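# Assemble two nebuliser sets and place them in tray

## Task

Build two complete nebuliser sets and set both down in the square tray. In each set, the T-piece's middle socket sits on the wide cone of the cup, a mouthpiece goes into the T-piece's end socket, a corrugated tube goes onto the T-piece's cone, and an oxygen tube goes onto the cup's narrow stem. Every joint must be fully seated.

## Robot and tools

Robot: two six-joint arms, left_arm and right_arm, each ending in a parallel gripper. The left base is at about (-0.034, +0.543, 0) m and the right at about (-0.007, -0.502, 0) m in the scene frame, each turned slightly about z. A camera stand sits behind the arms.

Frames. Scene frame: origin at table height midway between the nominal bases, +x out over the table, +y toward the left arm, +z up. Image sides do not match arm names. Reported hand positions, orientations, velocities and targets are in each arm's own base frame. Offsets you send are along the current Hand target's own axes. The fingers point along gripper +z and open and close along gripper x. end_effector_position is the point between the pads; the tips reach 17.5 mm past it. A block juts about 10 cm toward gripper -y and turns with the gripper. Reported poses can be a few cm off, more at long reach.

The 18-number row, used by execute_actions and move. Both arms are always in the row, in this order: left dx, dy, dz, rx, ry, rz, gripper position, force_limit, speed, then the same nine for the right arm. All values are in [-1, 1]. The six pose numbers are an offset, not a pose, counted from that arm's Hand target at the start of the action or move. 1.0 means 0.6 m for dx, dy, dz and 180 degrees for rx, ry, rz, which together form one rotation vector. Six zeros re-command the current Hand target. Gripper numbers are absolute settings: position +1 fully open (50 mm), about -0.65 pads meet, -1 closes until something stops it. force_limit -1, 0, +1 are about 20, 102, 185 N per pad, and the final grip can be up to about 15 N more. speed -1, 0, +1 are 20, 85, 150 mm/s. Both start at +1. A 0 is a real command, so resend your last gripper numbers to keep a gripper unchanged.

execute_actions(actions, cameras): actions is a list of actions; each action is up to 15 rows, one per 1/30 s step. A short action repeats its last row. Every row counts from the action's start pose, not the previous row, and each new action starts from the updated Hand target, so repeating an offset keeps moving. Cameras appear only if actions is empty or cameras names them.

move(target, speed, blend, stop_force, zero, blocking, cameras): straight-line paths toward one row, or a list of up to 15 rows, all offsets counted from the same starting Hand targets. speed is in m/s, 0.002 to 2, default 0.25; turning is capped at twice that in rad/s. blend (m) rounds corners in a list; 0 stops at each. A move lasts at most 10 s. stop_force (10 to 80 N, both arms) ends an arm's path on contact against its motion; use it slowly and with a small value, never with a turning gripper, and leave it out when backing off something. zero=true re-zeros the force estimate first. blocking=false returns after about 0.5 s while the move runs (not with stop_force). Paths do not avoid obstacles or the other arm. Keep paths away from an arm's own base. The move line reports done, off_target, moving, held or fault, plus limits such as paced or held.

wait(seconds 0 to 10) lets time pass. stop brakes a running move. zoom_image(camera, region [x0,y0,x1,y1], at most 504 px each side) enlarges the latest image of cam_head_left, cam_head_right, cam_left_wrist or cam_right_wrist. clear_fault(arm) clears a reported torque or force fault. finished_scene(scene) ends the current scene irreversibly; give its number.

Cameras: cam_head_left, cam_head_right, cam_high, cam_low, cam_left_wrist, cam_right_wrist, all 672x504.

Results: end_effector_position (m), quaternion wxyz, velocities (left out when joints read within noise), Hand target (the last commanded pose after clipping; next offsets count from it), Tool commands, object_status, position_measured (opening mm ≈ (250 - value) × 0.202), joint torques, external joint torques, flange force in gripper axes (with some error, including held weight), and MOTOR HOT or fault lines. object_status: 0 moving, 1 stopped while opening, 2 stopped while closing (a grip), 3 reached the set position or pads met (usually nothing held). Confirm a grip shows 2. A changed position number (by 0.01 or more) is needed before new force_limit or speed apply.

Control notes: each step the command is clipped to 70 mm and 16 degrees from the measured pose. Grippers often rest short of the Hand target; resend or add the gap. To stop pressing, command the target back past the gripper.

Avoid: contact between the arms or one gripper closing on the other's fingers, which can end the scene. Avoid hard pushes: 144 N on an arm or the joint torque limits (waist and shoulder 309, elbow 145, wrist joints 40.9 N m) trigger a fault stop. Targets past a firm contact easily fault. Never drop parts, release moving parts or let anything leave the table. Long stretched or loaded holds overheat motors and brake the arm for 30 to 60 s. Loose parts may occasionally be nudged by outside pushes.

Each tool is called after "Call:" as name(argument=value, ...), one argument or row to a line, values as JSON.

## Session

I'll start by looking at the scene.

Call:
execute_actions(
  actions=[],
)

Scene clock: 0.00 s.
left_arm: end_effector_position=(+0.5826, +0.0046, +0.1995) position_measured=3 object_status=3 end_effector_quat_wxyz=(-0.310, +0.333, +0.661, -0.596) | right_arm: end_effector_position=(+0.6673, +0.8708, +0.2357) position_measured=3 object_status=3 end_effector_quat_wxyz=(+0.053, +0.611, +0.637, +0.466)
Joint positions: left_arm=[0.168 0.751 1.563 -0.577 2.204 -0.428] | right_arm=[0.939 0.631 1.413 -0.991 0.242 1.768]
Joint velocities: within noise
Joint torques (N m): no reading
External joint torques (N m): no reading
Flange force (N): no reading
Hand target: left_arm +0.5826, +0.0046, +0.1995; -0.310, +0.333, +0.661, -0.596 | right_arm +0.6673, +0.8708, +0.2357; +0.053, +0.611, +0.637, +0.466
Tool commands: left_gripper/position=+1.0 left_gripper/force_limit=+1.0 left_gripper/speed=+1.0 right_gripper/position=+1.0 right_gripper/force_limit=+1.0 right_gripper/speed=+1.0

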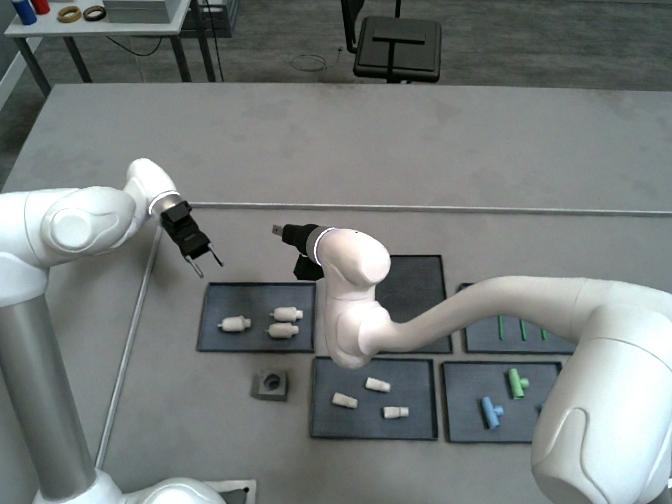

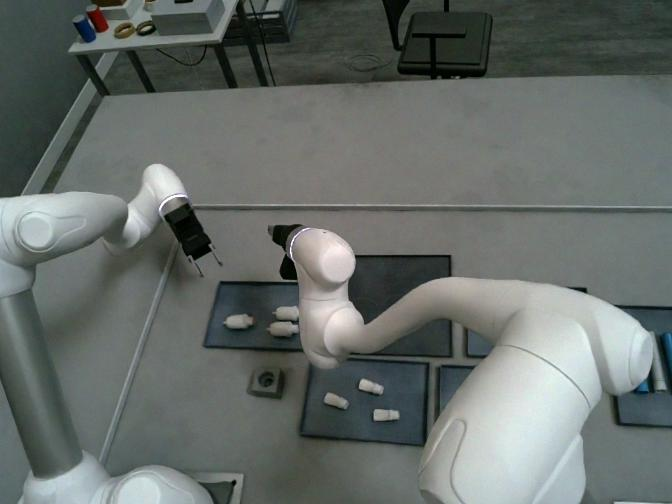

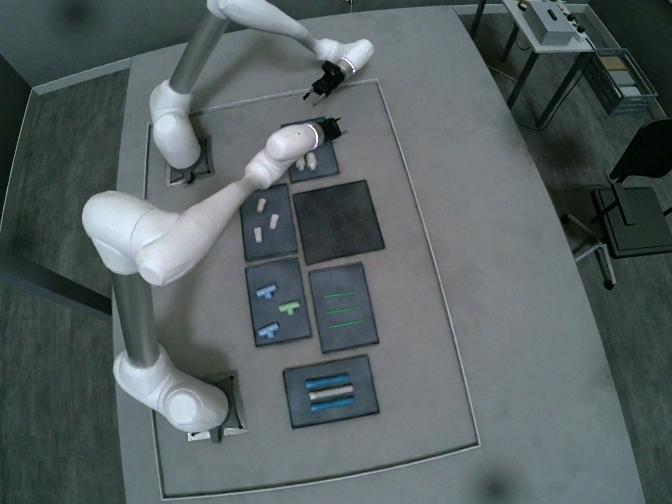

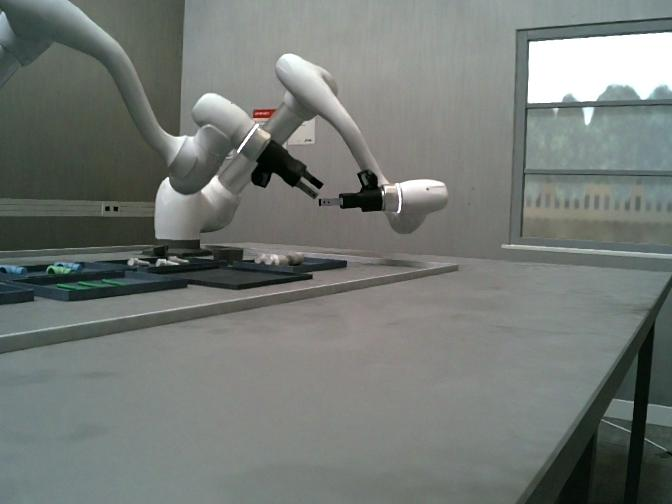

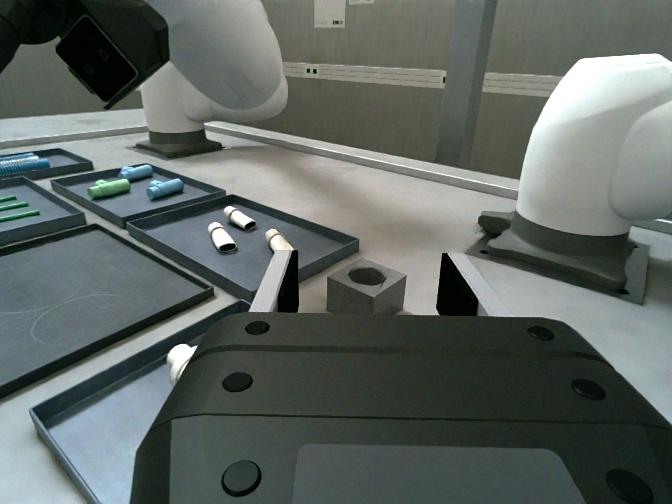

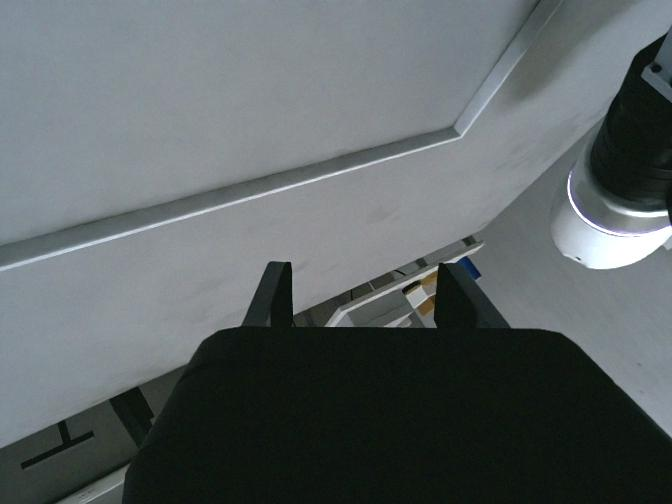

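Call:
move(
  target=[0.1283, -0.4313, 0.1428, -0.4537, 0.1432, 0.1642, 1, 1, 1, -0.588, 0.1585, -0.977, 0.2432, -0.1936, 0.0122, 1, 1, 1],
  speed=0.5,
  cameras=["all"],
)

Scene clock: 101.27 s.
left_arm: end_effector_position=(+0.4499, -0.0003, +0.4496) position_measured=3 object_status=3 end_effector_quat_wxyz=(+0.000, +0.707, +0.708, +0.000) | right_arm: end_effector_position=(+0.4508, +0.2505, +0.4488) position_measured=3 object_status=3 end_effector_quat_wxyz=(+0.000, +0.707, +0.707, +0.000)
Joint positions: left_arm=[-0.077 -0.178 1.789 0 1.531 -0.079] | right_arm=[0.44 -0.07 1.698 0.001 1.514 0.439]
Joint torques (N m): left_arm=[1.4 -27.45 -43.73 4.52 -0.33 -0.32] | right_arm=[-2.13 -34.93 -42.48 4.21 0.26 0]
External joint torques (N m): left_arm=[-1.46 2.89 0.41 -0.21 0.39 0.32] | right_arm=[1.86 -1.14 -1.27 0.18 -0.2 0]
Flange force (N): left_arm=[-2.5 3.9 0.2] | right_arm=[3.3 -1.5 -1.9]
Hand target: left_arm +0.4499, -0.0003, +0.4497; +0.000, +0.707, +0.708, +0.000 | right_arm +0.4508, +0.2505, +0.4489; +0.000, +0.707, +0.707, +0.000
Off the commanded pose: left_arm 0.000 m, 0 deg | right_arm 0.000 m, 0 deg.
move: done

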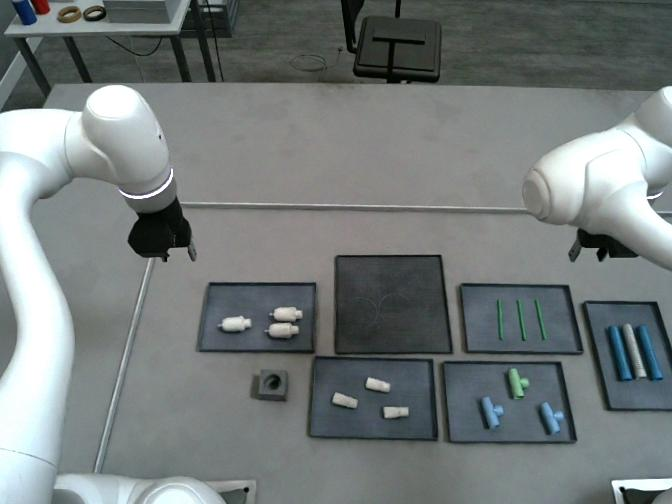

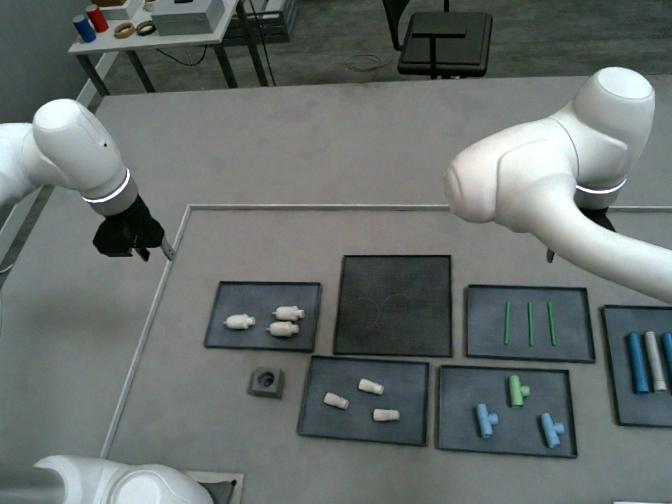

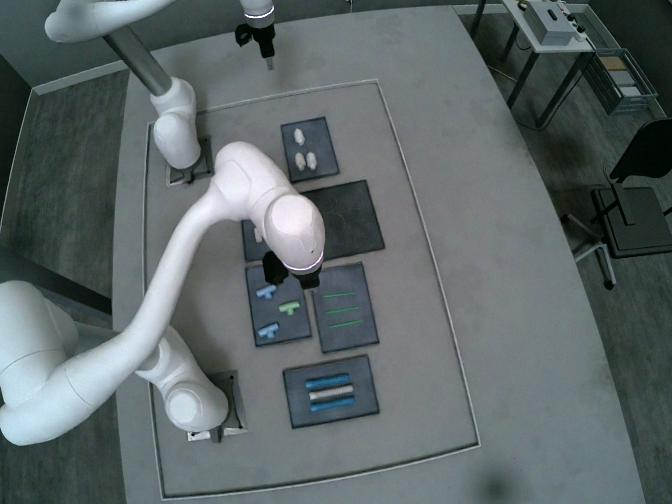

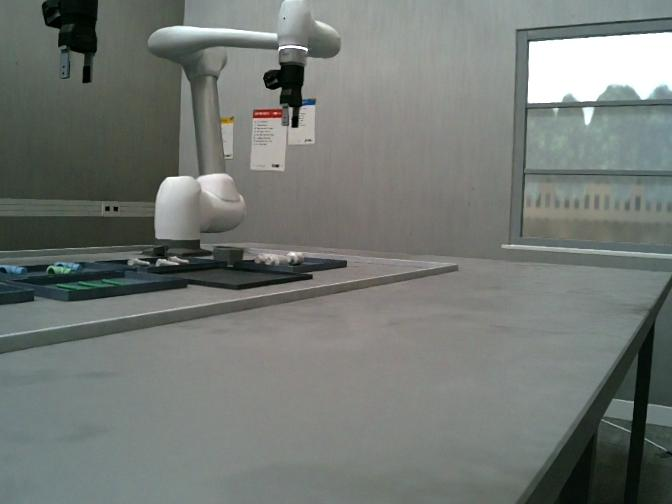

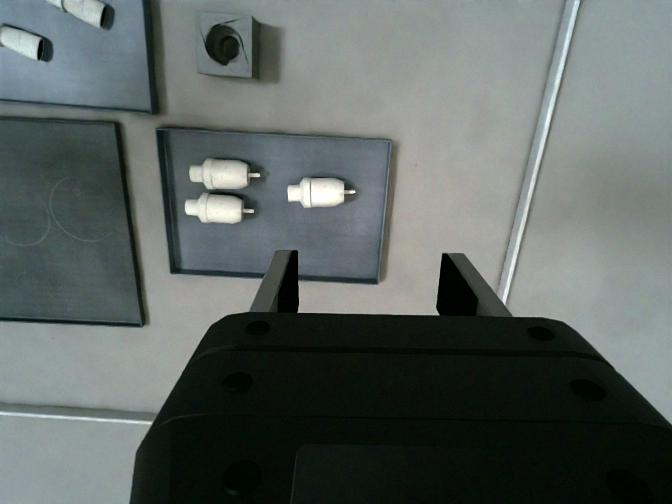

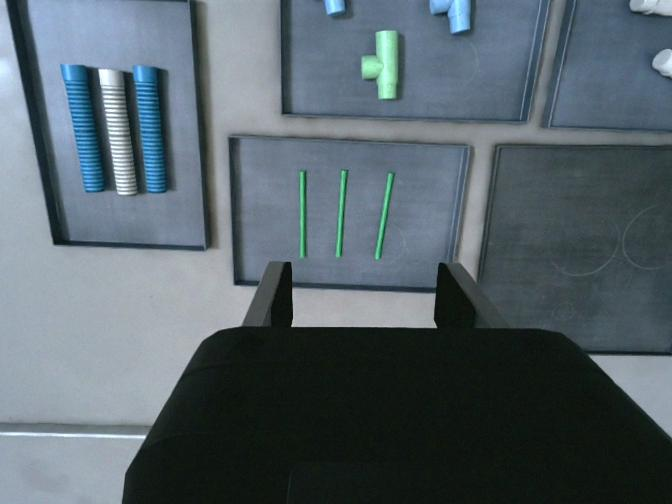

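Call:
zoom_image(
  camera="cam_left_wrist",
  region=[150, 0, 400, 290],
)

Call:
zoom_image(
  camera="cam_right_wrist",
  region=[20, 0, 560, 300],
)

Call:
zoom_image(
  camera="cam_head_right",
  region=[290, 350, 620, 470],
)

Call:
zoom_image(
  camera="cam_head_left",
  region=[190, 270, 460, 450],
)

Scaled by 1.738 from the camera's 672x504 image, which has a finer 960x720 frame.

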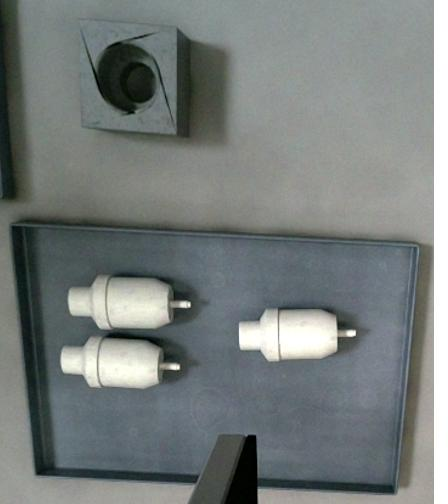

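Region (20, 0, 560, 300) is 540x300 pixels. A region can be at most 504 by 504 pixels.

Scaled by 1.527 from the camera's 672x504 image, which has a finer 960x720 frame.

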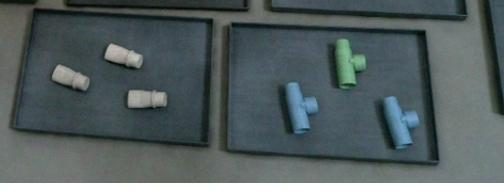

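Scaled by 1.867 from the camera's 672x504 image, which has a finer 960x720 frame.

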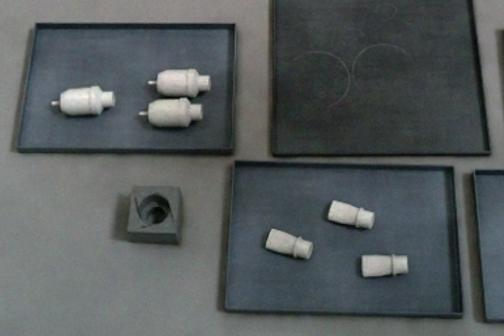

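Call:
zoom_image(
  camera="cam_right_wrist",
  region=[20, 0, 480, 280],
)

Call:
move(
  target=[-0.1, 0.1167, 0.25, 0, 0, 0.5, 1, 1, 1, 0.183, -0.15, 0.2, 0, 0, 0.5, 1, 1, 1],
  speed=0.4,
  cameras=["cam_left_wrist", "cam_right_wrist"],
)

Scaled by 1.096 from the camera's 672x504 image, which has a finer 960x720 frame.

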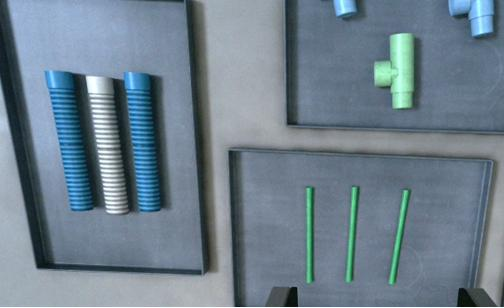

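Scene clock: 275.53 s.
left_arm: end_effector_position=(+0.5200, -0.0604, +0.2998) position_measured=3 object_status=3 end_effector_quat_wxyz=(+0.000, +1.000, +0.001, +0.000) | right_arm: end_effector_position=(+0.3608, +0.3603, +0.3290) position_measured=3 object_status=3 end_effector_quat_wxyz=(+0.000, +1.000, +0.000, +0.000)
Joint positions: left_arm=[-0.181 -0.01 1.913 0 1.239 1.388] | right_arm=[0.717 -0.047 1.894 0 1.294 2.286]
Joint torques (N m): left_arm=[2.39 -41.93 -41.47 4.4 -0.42 -0.15] | right_arm=[-2.22 -35.75 -40.95 4.04 0.12 0.09]
External joint torques (N m): left_arm=[-2.77 2.4 0.35 -0.25 0.42 0.15] | right_arm=[2.22 -1.76 -1.47 0.23 -0.18 -0.09]
Flange force (N): left_arm=[2.4 5.3 1.0] | right_arm=[-3.2 -2.7 -2.6]
Hand target: left_arm +0.5200, -0.0603, +0.2998; +0.000, +1.000, +0.001, +0.000 | right_arm +0.3607, +0.3603, +0.3289; +0.000, +1.000, +0.000, +0.000
Off the commanded pose: left_arm 0.000 m, 0 deg | right_arm 0.000 m, 0 deg.
move: done
Images, in order (width x height): cam_left_wrist 672x504, cam_right_wrist 672x504.

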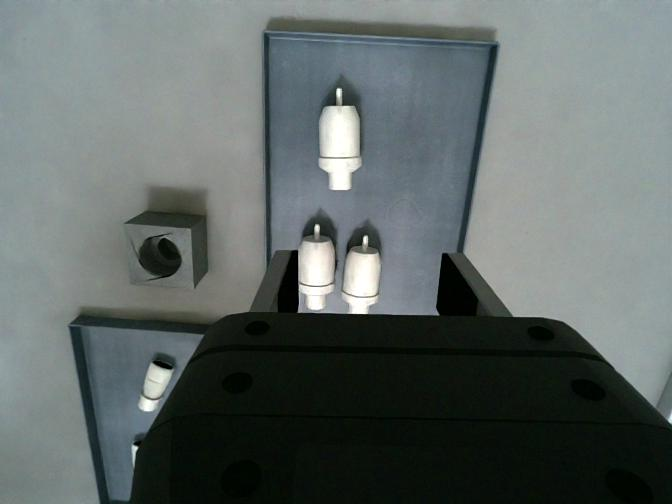

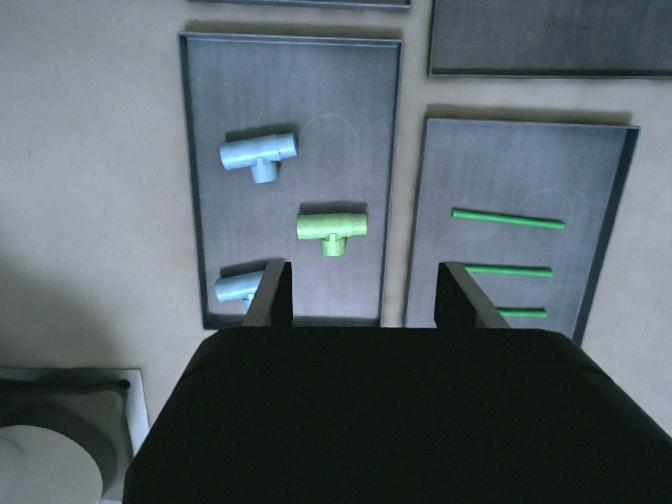

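Call:
move(
  target=[
    [-0.2, 0.218, 0.083, 0, 0, 0.0667, 1, 1, 1, -0.0564, -0.0156, 0.1, 0, 0, -0.7667, 1, 1, 1],
    [-0.395, 0.436, 0.1667, 0, 0, 0.1333, 1, 1, 1, -0.1128, -0.0312, 0.2482, 0, 0, 0.4667, 1, 1, 1],
  ],
  speed=0.8,
  blend=0.05,
  cameras=["cam_left_wrist", "cam_right_wrist"],
)

Scene clock: 421.93 s.
left_arm: end_effector_position=(+0.2834, -0.3223, +0.1999) position_measured=3 object_status=3 end_effector_quat_wxyz=(+0.000, +0.978, -0.207, +0.000) | right_arm: end_effector_position=(+0.2931, +0.3791, +0.1800) position_measured=3 object_status=3 end_effector_quat_wxyz=(+0.000, +0.743, -0.669, +0.000)
Joint positions: left_arm=[-0.93 -0.091 2.186 0 1.047 1.058] | right_arm=[0.84 0.012 2.13 0 0.999 -2.407]
Joint torques (N m): left_arm=[1.79 -29.87 -37.9 4.05 -0.38 -0.12] | right_arm=[-1.93 -36.98 -35.87 3.43 0.1 0.05]
External joint torques (N m): left_arm=[-1.8 1.95 0.41 -0.26 0.41 0.12] | right_arm=[2.07 -1.83 -1.24 0.22 -0.17 -0.05]
Flange force (N): left_arm=[0.5 4.5 1.5] | right_arm=[-2.5 3.5 -2.9]
Hand target: left_arm +0.2834, -0.3223, +0.1999; +0.000, +0.978, -0.207, +0.000 | right_arm +0.2931, +0.3790, +0.1800; +0.000, +0.743, -0.669, +0.000
Off the commanded pose: left_arm 0.000 m, 0 deg | right_arm 0.000 m, 0 deg.
move: done
Images, in order (width x height): cam_left_wrist 672x504, cam_right_wrist 672x504.

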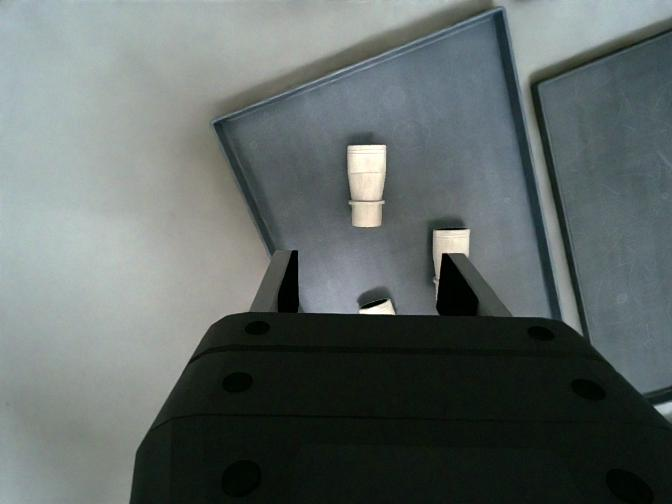

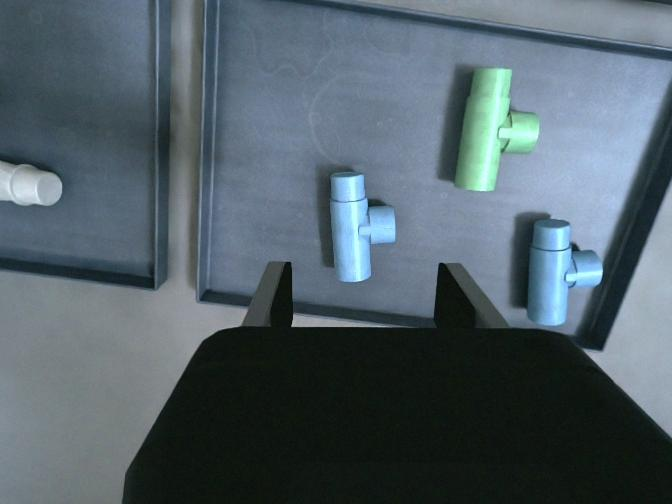

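Call:
move(
  target=[0.0588, 0.6284, 0.1235, -0.0853, 0.1431, -0.6455, 1, 1, 1, 0.6515, -0.0703, 0.0333, 0, 0, 0.0517, 0.54, 1, 1],
  speed=0.5,
  cameras=["cam_left_wrist", "cam_right_wrist", "cam_low"],
)

Scene clock: 481.13 s.
left_arm: end_effector_position=(+0.1628, -0.6812, +0.1259) position_measured=3 object_status=3 end_effector_quat_wxyz=(+0.147, +0.663, +0.717, +0.159) | right_arm: end_effector_position=(+0.3762, -0.0052, +0.1598) position_measured=72 object_status=3 end_effector_quat_wxyz=(+0.000, +0.687, -0.727, +0.000)
Joint positions: left_arm=[-1.562 0.402 1.809 0.515 1.026 -1.933] | right_arm=[-0.106 -0.14 2.312 0.001 0.97 -3.192]
Joint torques (N m): left_arm=[1.55 -79.33 -36.34 4.21 -0.01 -0.08] | right_arm=[-1.29 -19.78 -35.27 3.41 0.05 0.05]
External joint torques (N m): left_arm=[-1.6 1.78 0.06 -0.19 0.43 0.07] | right_arm=[1.29 -1.73 -1.1 0.21 -0.14 -0.05]
Flange force (N): left_arm=[-2.4 -2.8 -0.2] | right_arm=[-3.2 1.3 -3.1]
Hand target: left_arm +0.1628, -0.6813, +0.1259; +0.147, +0.663, +0.717, +0.159 | right_arm +0.3762, -0.0052, +0.1598; +0.000, +0.687, -0.727, +0.000
Off the commanded pose: left_arm 0.000 m, 0 deg | right_arm 0.000 m, 0 deg.
move: done
Images, in order (width x height): cam_low 672x504, cam_left_wrist 672x504, cam_right_wrist 672x504.

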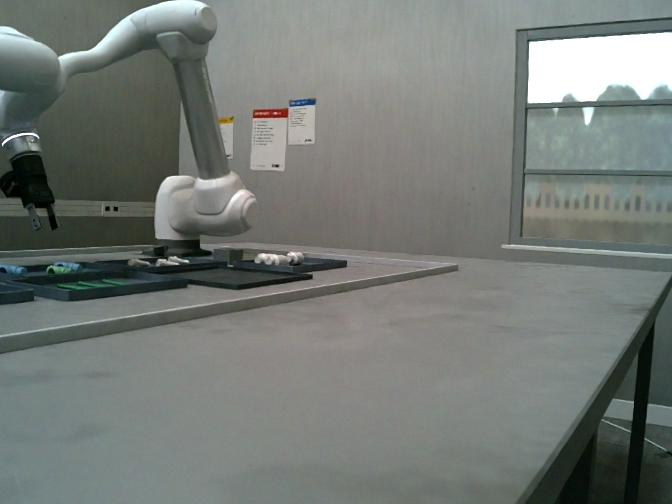

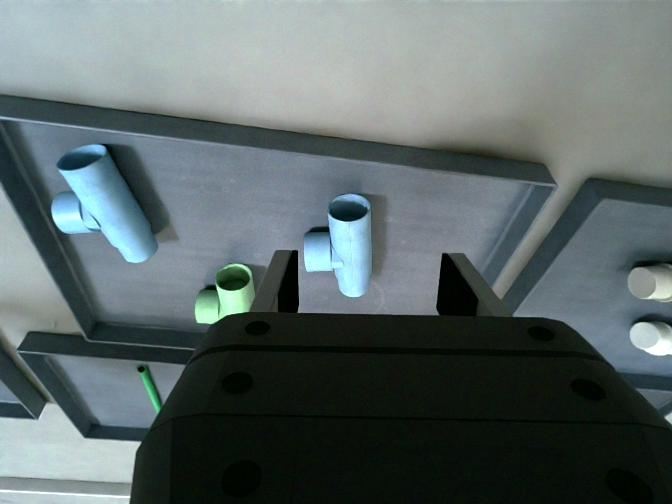

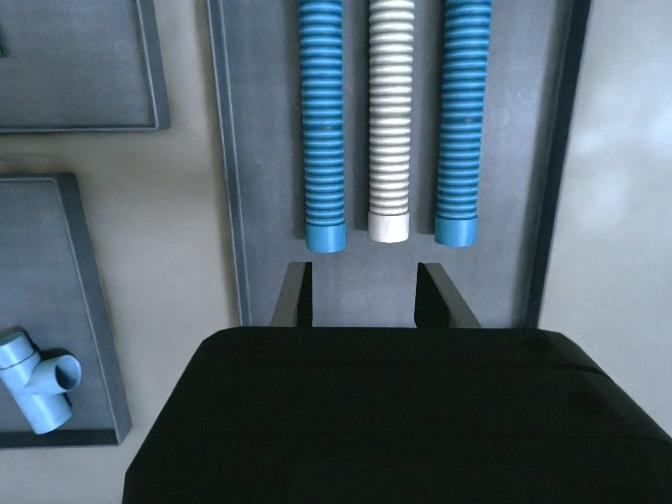

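Call:
move(
  target=[-0.0033, 0.0317, 0.125, 0, 0.007, -0.0151, 1, 1, 1, -0.0275, 0, 0.1417, 0, 0, -0.0106, 0.54, 1, 1],
  speed=0.2,
  cameras=["cam_left_wrist", "cam_right_wrist", "cam_low"],
)

Scene clock: 509.43 s.
left_arm: end_effector_position=(+0.2117, -0.6793, +0.0659) position_measured=3 object_status=3 end_effector_quat_wxyz=(+0.143, +0.644, +0.734, +0.163) | right_arm: end_effector_position=(+0.3772, +0.0113, +0.0748) position_measured=72 object_status=3 end_effector_quat_wxyz=(+0.000, +0.699, -0.715, +0.000)
Joint positions: left_arm=[-1.491 0.477 1.827 0.55 0.939 -1.974] | right_arm=[-0.062 -0.012 2.399 0.001 0.755 -3.181]
Joint torques (N m): left_arm=[2.02 -84.56 -34.06 3.91 0.06 -0.15] | right_arm=[-1.93 -27.07 -29.46 2.92 0.06 0]
External joint torques (N m): left_arm=[-2.13 2.73 0.49 -0.29 0.41 0.15] | right_arm=[1.83 -1.76 -0.87 0.1 -0.16 0]
Flange force (N): left_arm=[-2.7 -3.9 0.8] | right_arm=[-4.8 1.3 -3.4]
Hand target: left_arm +0.2117, -0.6794, +0.0659; +0.143, +0.644, +0.734, +0.162 | right_arm +0.3772, +0.0113, +0.0748; +0.000, +0.699, -0.715, +0.000
Off the commanded pose: left_arm 0.000 m, 0 deg | right_arm 0.000 m, 0 deg.
move: done
Images, in order (width x height): cam_low 672x504, cam_left_wrist 672x504, cam_right_wrist 672x504.

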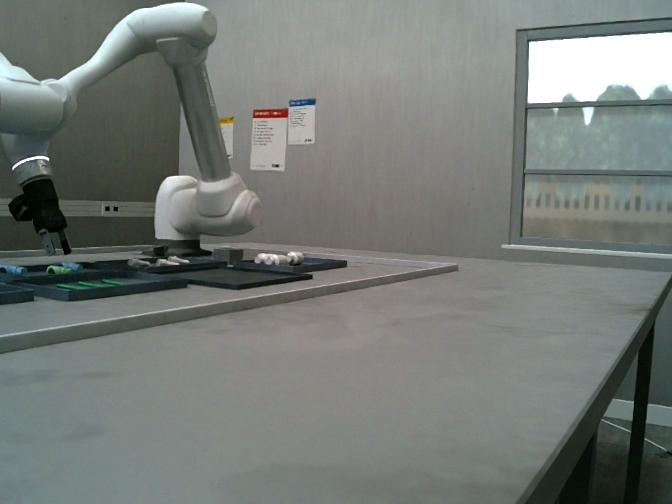

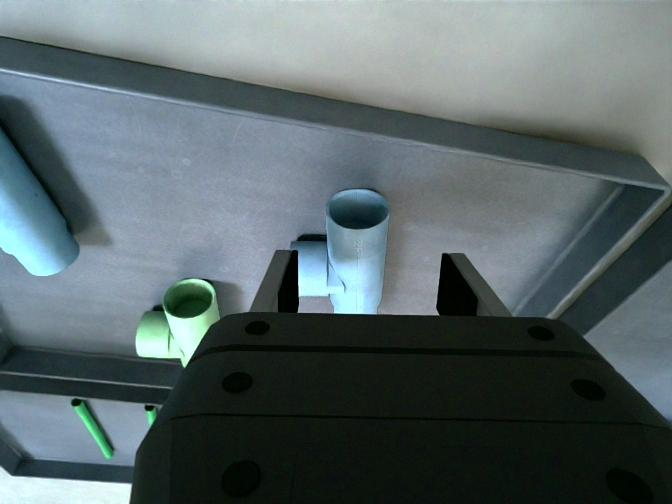

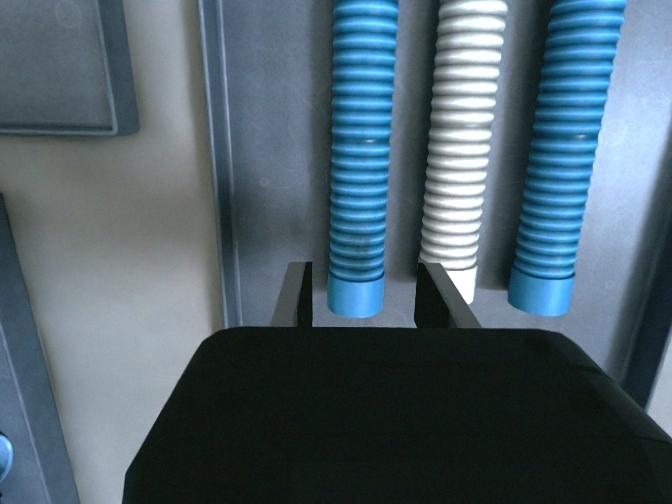

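Call:
zoom_image(
  camera="cam_left_wrist",
  region=[260, 160, 470, 330],
)

Call:
zoom_image(
  camera="cam_right_wrist",
  region=[270, 180, 500, 340],
)

Call:
zoom_image(
  camera="cam_low",
  region=[0, 120, 120, 310],
)

Scaled by 2.400 from the camera's 672x504 image, which has a finer 960x720 frame.

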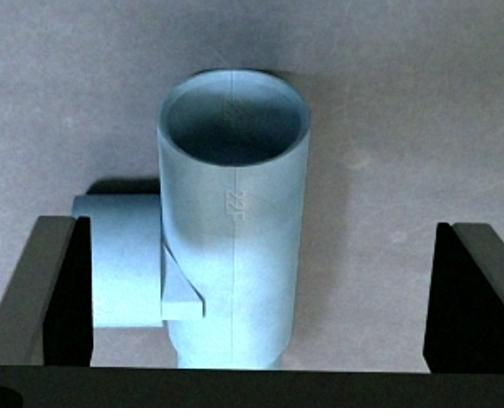

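Scaled by 2.191 from the camera's 672x504 image, which has a finer 960x720 frame.

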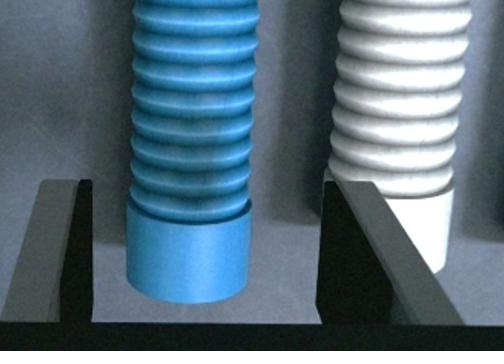

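Scaled by 2.653 from the camera's 672x504 image, which has a finer 960x720 frame.

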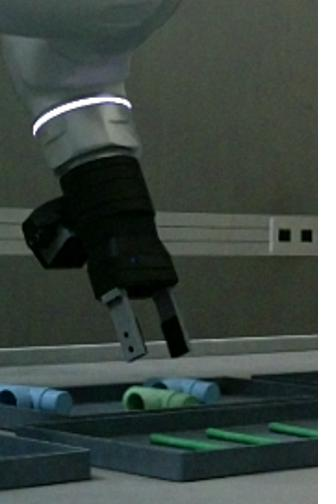

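Call:
move(
  target=[-0.0025, 0.0075, 0.0752, 0, 0, 0, 1, 1, 1, -0.0033, 0, 0.0838, 0, 0, 0, 0.54, 1, 1],
  speed=0.06,
  stop_force=12,
  cameras=["cam_left_wrist", "cam_right_wrist"],
)

Scene clock: 537.27 s.
left_arm: end_effector_position=(+0.2349, -0.6779, +0.0269) position_measured=3 object_status=3 end_effector_quat_wxyz=(+0.143, +0.644, +0.734, +0.163) | right_arm: end_effector_position=(+0.3772, +0.0133, +0.0245) position_measured=72 object_status=3 end_effector_quat_wxyz=(+0.000, +0.699, -0.715, +0.000)
Joint positions: left_arm=[-1.458 0.525 1.841 0.583 0.874 -1.991] | right_arm=[-0.057 0.083 2.44 0.001 0.619 -3.176]
Joint torques (N m): left_arm=[1.74 -87.42 -32.29 3.64 0.1 -0.17] | right_arm=[-2.38 -33.16 -25.02 2.38 0.06 0.04]
External joint torques (N m): left_arm=[-1.28 2.68 0.25 -0.28 0.39 0.17] | right_arm=[2.34 -1.43 -0.73 0.18 -0.16 -0.04]
Flange force (N): left_arm=[-3.1 -2.7 1.4] | right_arm=[-6.1 0.7 -3.0]
Hand target: left_arm +0.2349, -0.6779, +0.0269; +0.143, +0.644, +0.734, +0.162 | right_arm +0.3772, +0.0133, +0.0245; +0.000, +0.699, -0.715, +0.000
Off the commanded pose: left_arm 0.000 m, 0 deg | right_arm 0.000 m, 0 deg.
move: done
Images, in order (width x height): cam_left_wrist 672x504, cam_right_wrist 672x504.

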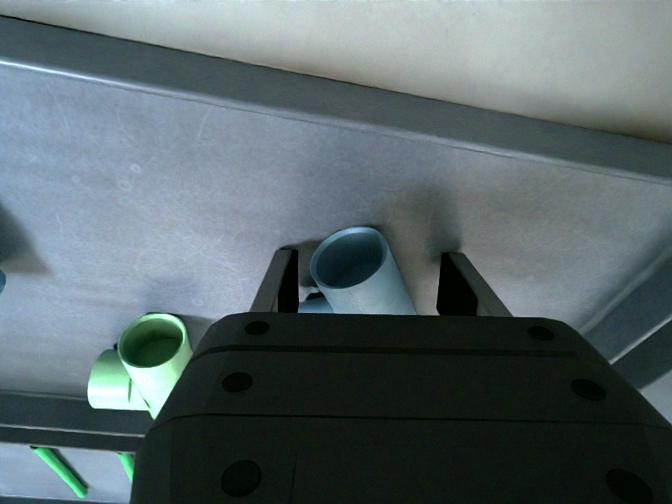

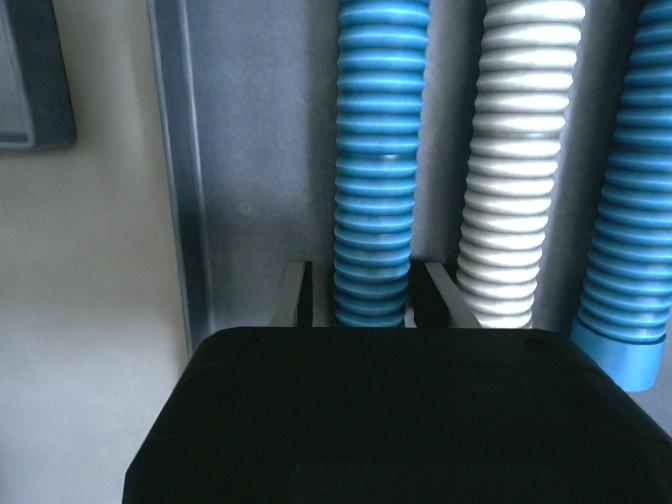

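Call:
zoom_image(
  camera="cam_left_wrist",
  region=[240, 190, 500, 330],
)

Call:
wait(
  seconds=0.1,
  cameras=["cam_high", "cam_head_left", "cam_low"],
)

Scaled by 1.938 from the camera's 672x504 image, which has a finer 960x720 frame.

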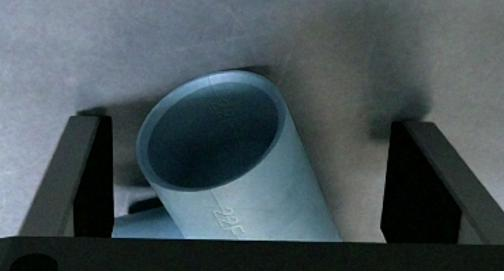

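Scene clock: 542.43 s.
left_arm: end_effector_position=(+0.2349, -0.6779, +0.0269) position_measured=3 object_status=3 end_effector_quat_wxyz=(+0.143, +0.644, +0.734, +0.162) | right_arm: end_effector_position=(+0.3772, +0.0133, +0.0245) position_measured=72 object_status=3 end_effector_quat_wxyz=(+0.000, +0.699, -0.715, +0.000)
Joint positions: left_arm=[-1.458 0.525 1.841 0.583 0.874 -1.991] | right_arm=[-0.057 0.083 2.44 0.001 0.619 -3.176]
Joint torques (N m): left_arm=[1.72 -87.49 -32.29 3.62 0.08 -0.16] | right_arm=[-2.06 -32.92 -24.74 2.35 0.06 0.01]
External joint torques (N m): left_arm=[-1.59 2.99 0.15 -0.24 0.4 0.16] | right_arm=[1.85 -1.04 -0.93 0.19 -0.15 -0.01]
Flange force (N): left_arm=[-3.7 -3.2 1.5] | right_arm=[-4.9 -0.2 -2.4]
Hand target: left_arm +0.2349, -0.6779, +0.0269; +0.143, +0.644, +0.734, +0.162 | right_arm +0.3772, +0.0133, +0.0245; +0.000, +0.699, -0.715, +0.000
Tool commands: left_gripper/position=+1.0 left_gripper/force_limit=+1.0 left_gripper/speed=+1.0 right_gripper/position=+0.54 right_gripper/force_limit=+1.0 right_gripper/speed=+1.0
Off the commanded pose: left_arm 0.000 m, 0 deg | right_arm 0.000 m, 0 deg.
wait: 0.10 s; at rest from the start
Images, in order (width x height): cam_head_left 672x504, cam_high 672x504, cam_low 672x504.

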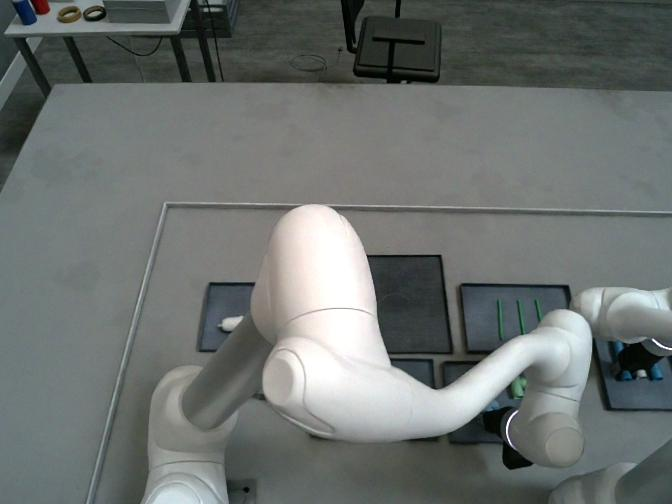

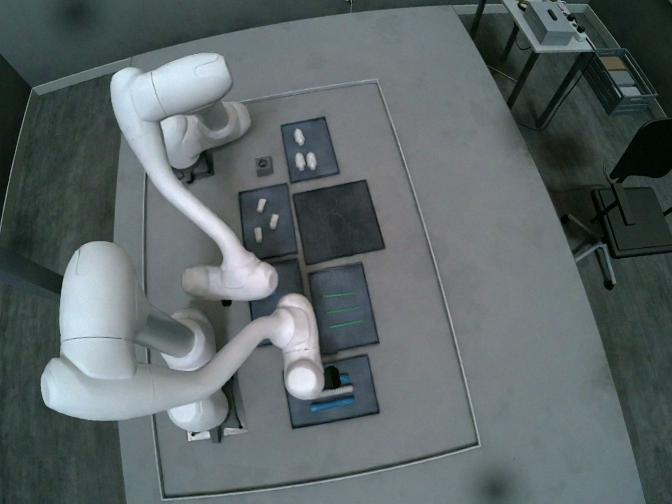

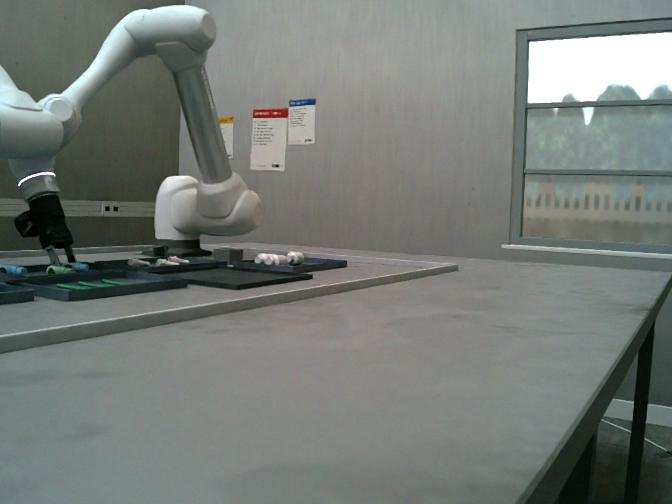

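Call:
move(
  target=[
    [0, 0, -0.0667, 0, 0, 0, 1, 1, 1, 0, 0, 0, 0, 0, 0, -1, 0.2, -0.5],
    [-0.006, 0.0332, -0.0398, 0, 0.0434, -0.0931, 1, 1, 1, 0, 0, 0, 0, 0, 0, -1, 0.2, -0.5],
  ],
  speed=0.12,
  cameras=["cam_left_wrist", "cam_right_wrist"],
)

Scene clock: 561.23 s.
left_arm: end_effector_position=(+0.2432, -0.6805, +0.0570) position_measured=3 object_status=3 end_effector_quat_wxyz=(+0.115, +0.518, +0.828, +0.183) | right_arm: end_effector_position=(+0.3772, +0.0133, +0.0245) position_measured=140 object_status=2 end_effector_quat_wxyz=(+0.000, +0.699, -0.715, +0.000)
Joint positions: left_arm=[-1.438 0.543 1.735 0.477 1.061 -2.169] | right_arm=[-0.057 0.083 2.44 0.001 0.619 -3.176]
Joint torques (N m): left_arm=[1.82 -90.83 -34.13 4.07 0.26 -0.13] | right_arm=[-2.03 -33.15 -24.79 2.38 0.07 0.01]
External joint torques (N m): left_arm=[-1.55 2.72 0.27 -0.28 0.41 0.13] | right_arm=[1.95 -1.39 -0.88 0.17 -0.16 -0.01]
Flange force (N): left_arm=[-2.4 -3.7 0.7] | right_arm=[-5.1 0.4 -3.0]
Hand target: left_arm +0.2432, -0.6805, +0.0570; +0.115, +0.518, +0.828, +0.183 | right_arm +0.3772, +0.0133, +0.0245; +0.000, +0.699, -0.715, +0.000
Off the commanded pose: left_arm 0.000 m, 0 deg | right_arm 0.000 m, 0 deg.
move: done
Images, in order (width x height): cam_left_wrist 672x504, cam_right_wrist 672x504.

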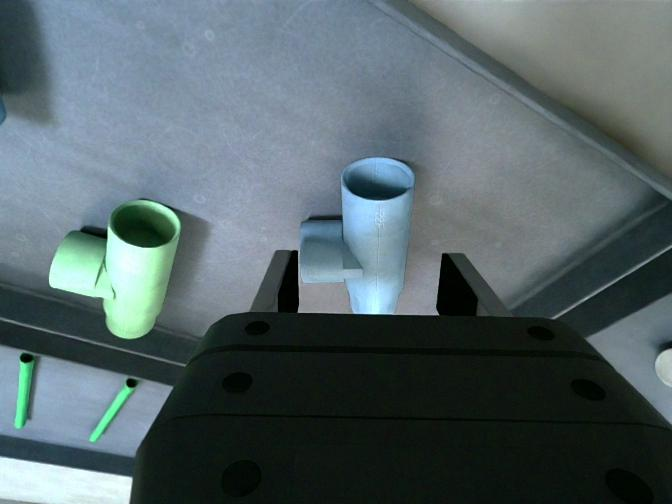

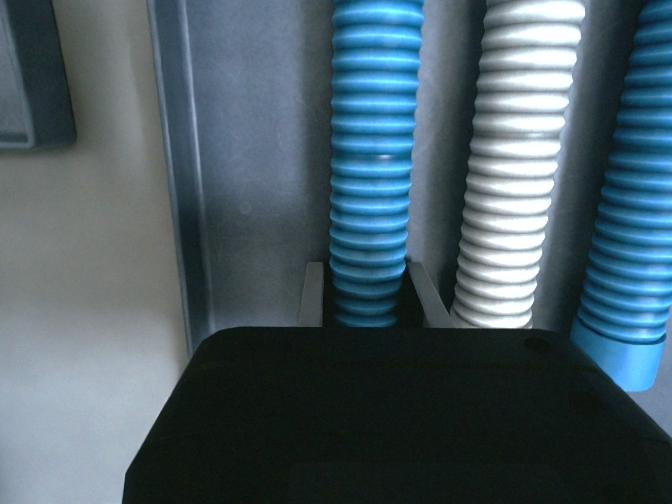

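Call:
move(
  target=[
    [0.0083, -0.0257, 0.0432, 0, 0.0063, -0.0136, 1, 1, 1, 0, 0, 0, 0, 0, 0, 0.54, 0.2, 0],
    [0.0083, -0.0257, 0.0432, 0, 0.0063, -0.0136, -1, 0.5, -0.5, 0, 0, -0.0917, 0, 0, 0, 0.54, 0.2, 0],
    [0.0083, 0.0307, -0.0777, 0, 0.0063, -0.0136, -1, 0.5, -0.5, 0, 0, -0.0917, 0, 0, 0.5, 0.54, 0.2, 0],
    [0.0083, 0.0307, -0.0777, 0, 0.0063, -0.0136, -1, 0.5, -0.5, 0, 0, -0.0917, 0, 0, 1.0, 0.54, 0.2, 0],
  ],
  speed=[0.1, 0.2, 0.7, 0.7],
  cameras=["cam_left_wrist", "cam_right_wrist", "cam_low"],
)

Scene clock: 627.47 s.
left_arm: end_effector_position=(+0.2421, -0.6796, +0.0493) position_measured=3 object_status=3 end_effector_quat_wxyz=(+0.114, +0.512, +0.831, +0.184) | right_arm: end_effector_position=(+0.3772, +0.0133, +0.0245) position_measured=72 object_status=3 end_effector_quat_wxyz=(+0.000, +0.699, -0.715, +0.000)
Joint positions: left_arm=[-1.439 0.552 1.738 0.476 1.055 -2.185] | right_arm=[-0.057 0.083 2.44 0.001 0.619 -3.176]
Joint torques (N m): left_arm=[1 -90.44 -32.91 4.06 0.19 -0.24] | right_arm=[-2.02 -33.26 -25.01 2.35 0.08 0.04]
External joint torques (N m): left_arm=[-0.35 1.69 -0.63 -0.3 0.51 0.24] | right_arm=[2.02 -1.2 -0.64 0.2 -0.17 -0.04]
Flange force (N): left_arm=[-3.7 -1.8 -0.3] | right_arm=[-5.2 0.5 -2.4]
Hand target: left_arm +0.2422, -0.6797, +0.0494; +0.114, +0.512, +0.831, +0.184 (not the last commanded pose) | right_arm +0.3772, +0.0133, +0.0245; +0.000, +0.699, -0.715, +0.000 (not the last commanded pose)
Tool commands: left_gripper/position=+1.0 left_gripper/force_limit=+1.0 left_gripper/speed=+1.0 right_gripper/position=+0.54 right_gripper/force_limit=+0.2 right_gripper/speed=+0.0
Off the commanded pose: left_arm 0.058 m, 2 deg | right_arm 0.055 m, 180 deg.
move: held (left_arm; a check stopped the path), off_target (right_arm); path passed 0 of 4 targets; target 2's new numbers were not sent; limits=held
pose unreachable (left arm): on one or more control steps of this call, first in action 0 (counted from 0), this arm could not follow its commanded pose, so it was not sent that pose on those steps. It may still have moved: this result reports where it is.
cause: moving toward the commanded pose would bring a part of the arm too close to another arm (a part of this arm just beyond joint 4 (forearm roll) and a part of the right arm just beyond its joint 4 (forearm roll), where that arm would come to rest).
Images, in order (width x height): cam_low 672x504, cam_left_wrist 672x504, cam_right_wrist 672x504.

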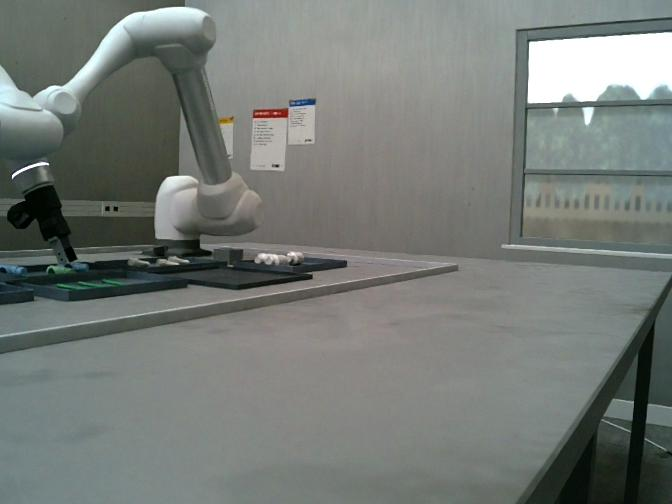

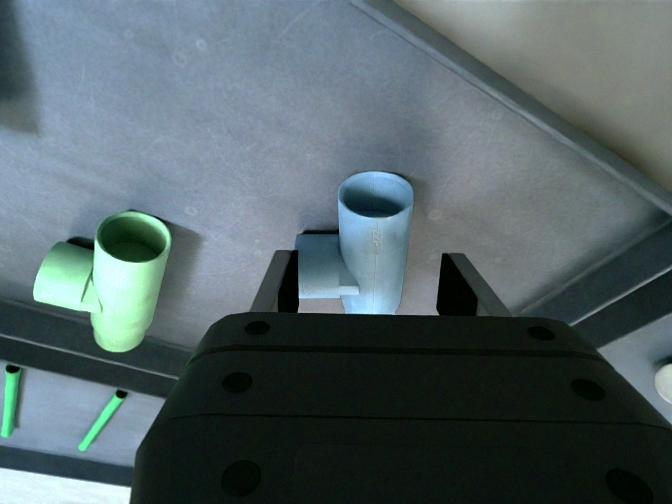

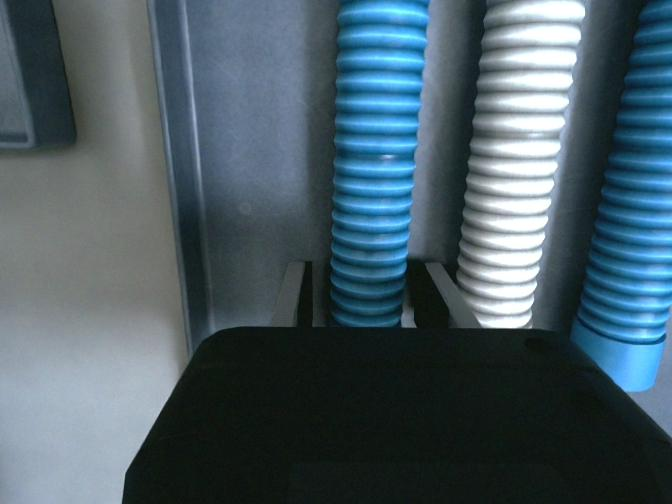

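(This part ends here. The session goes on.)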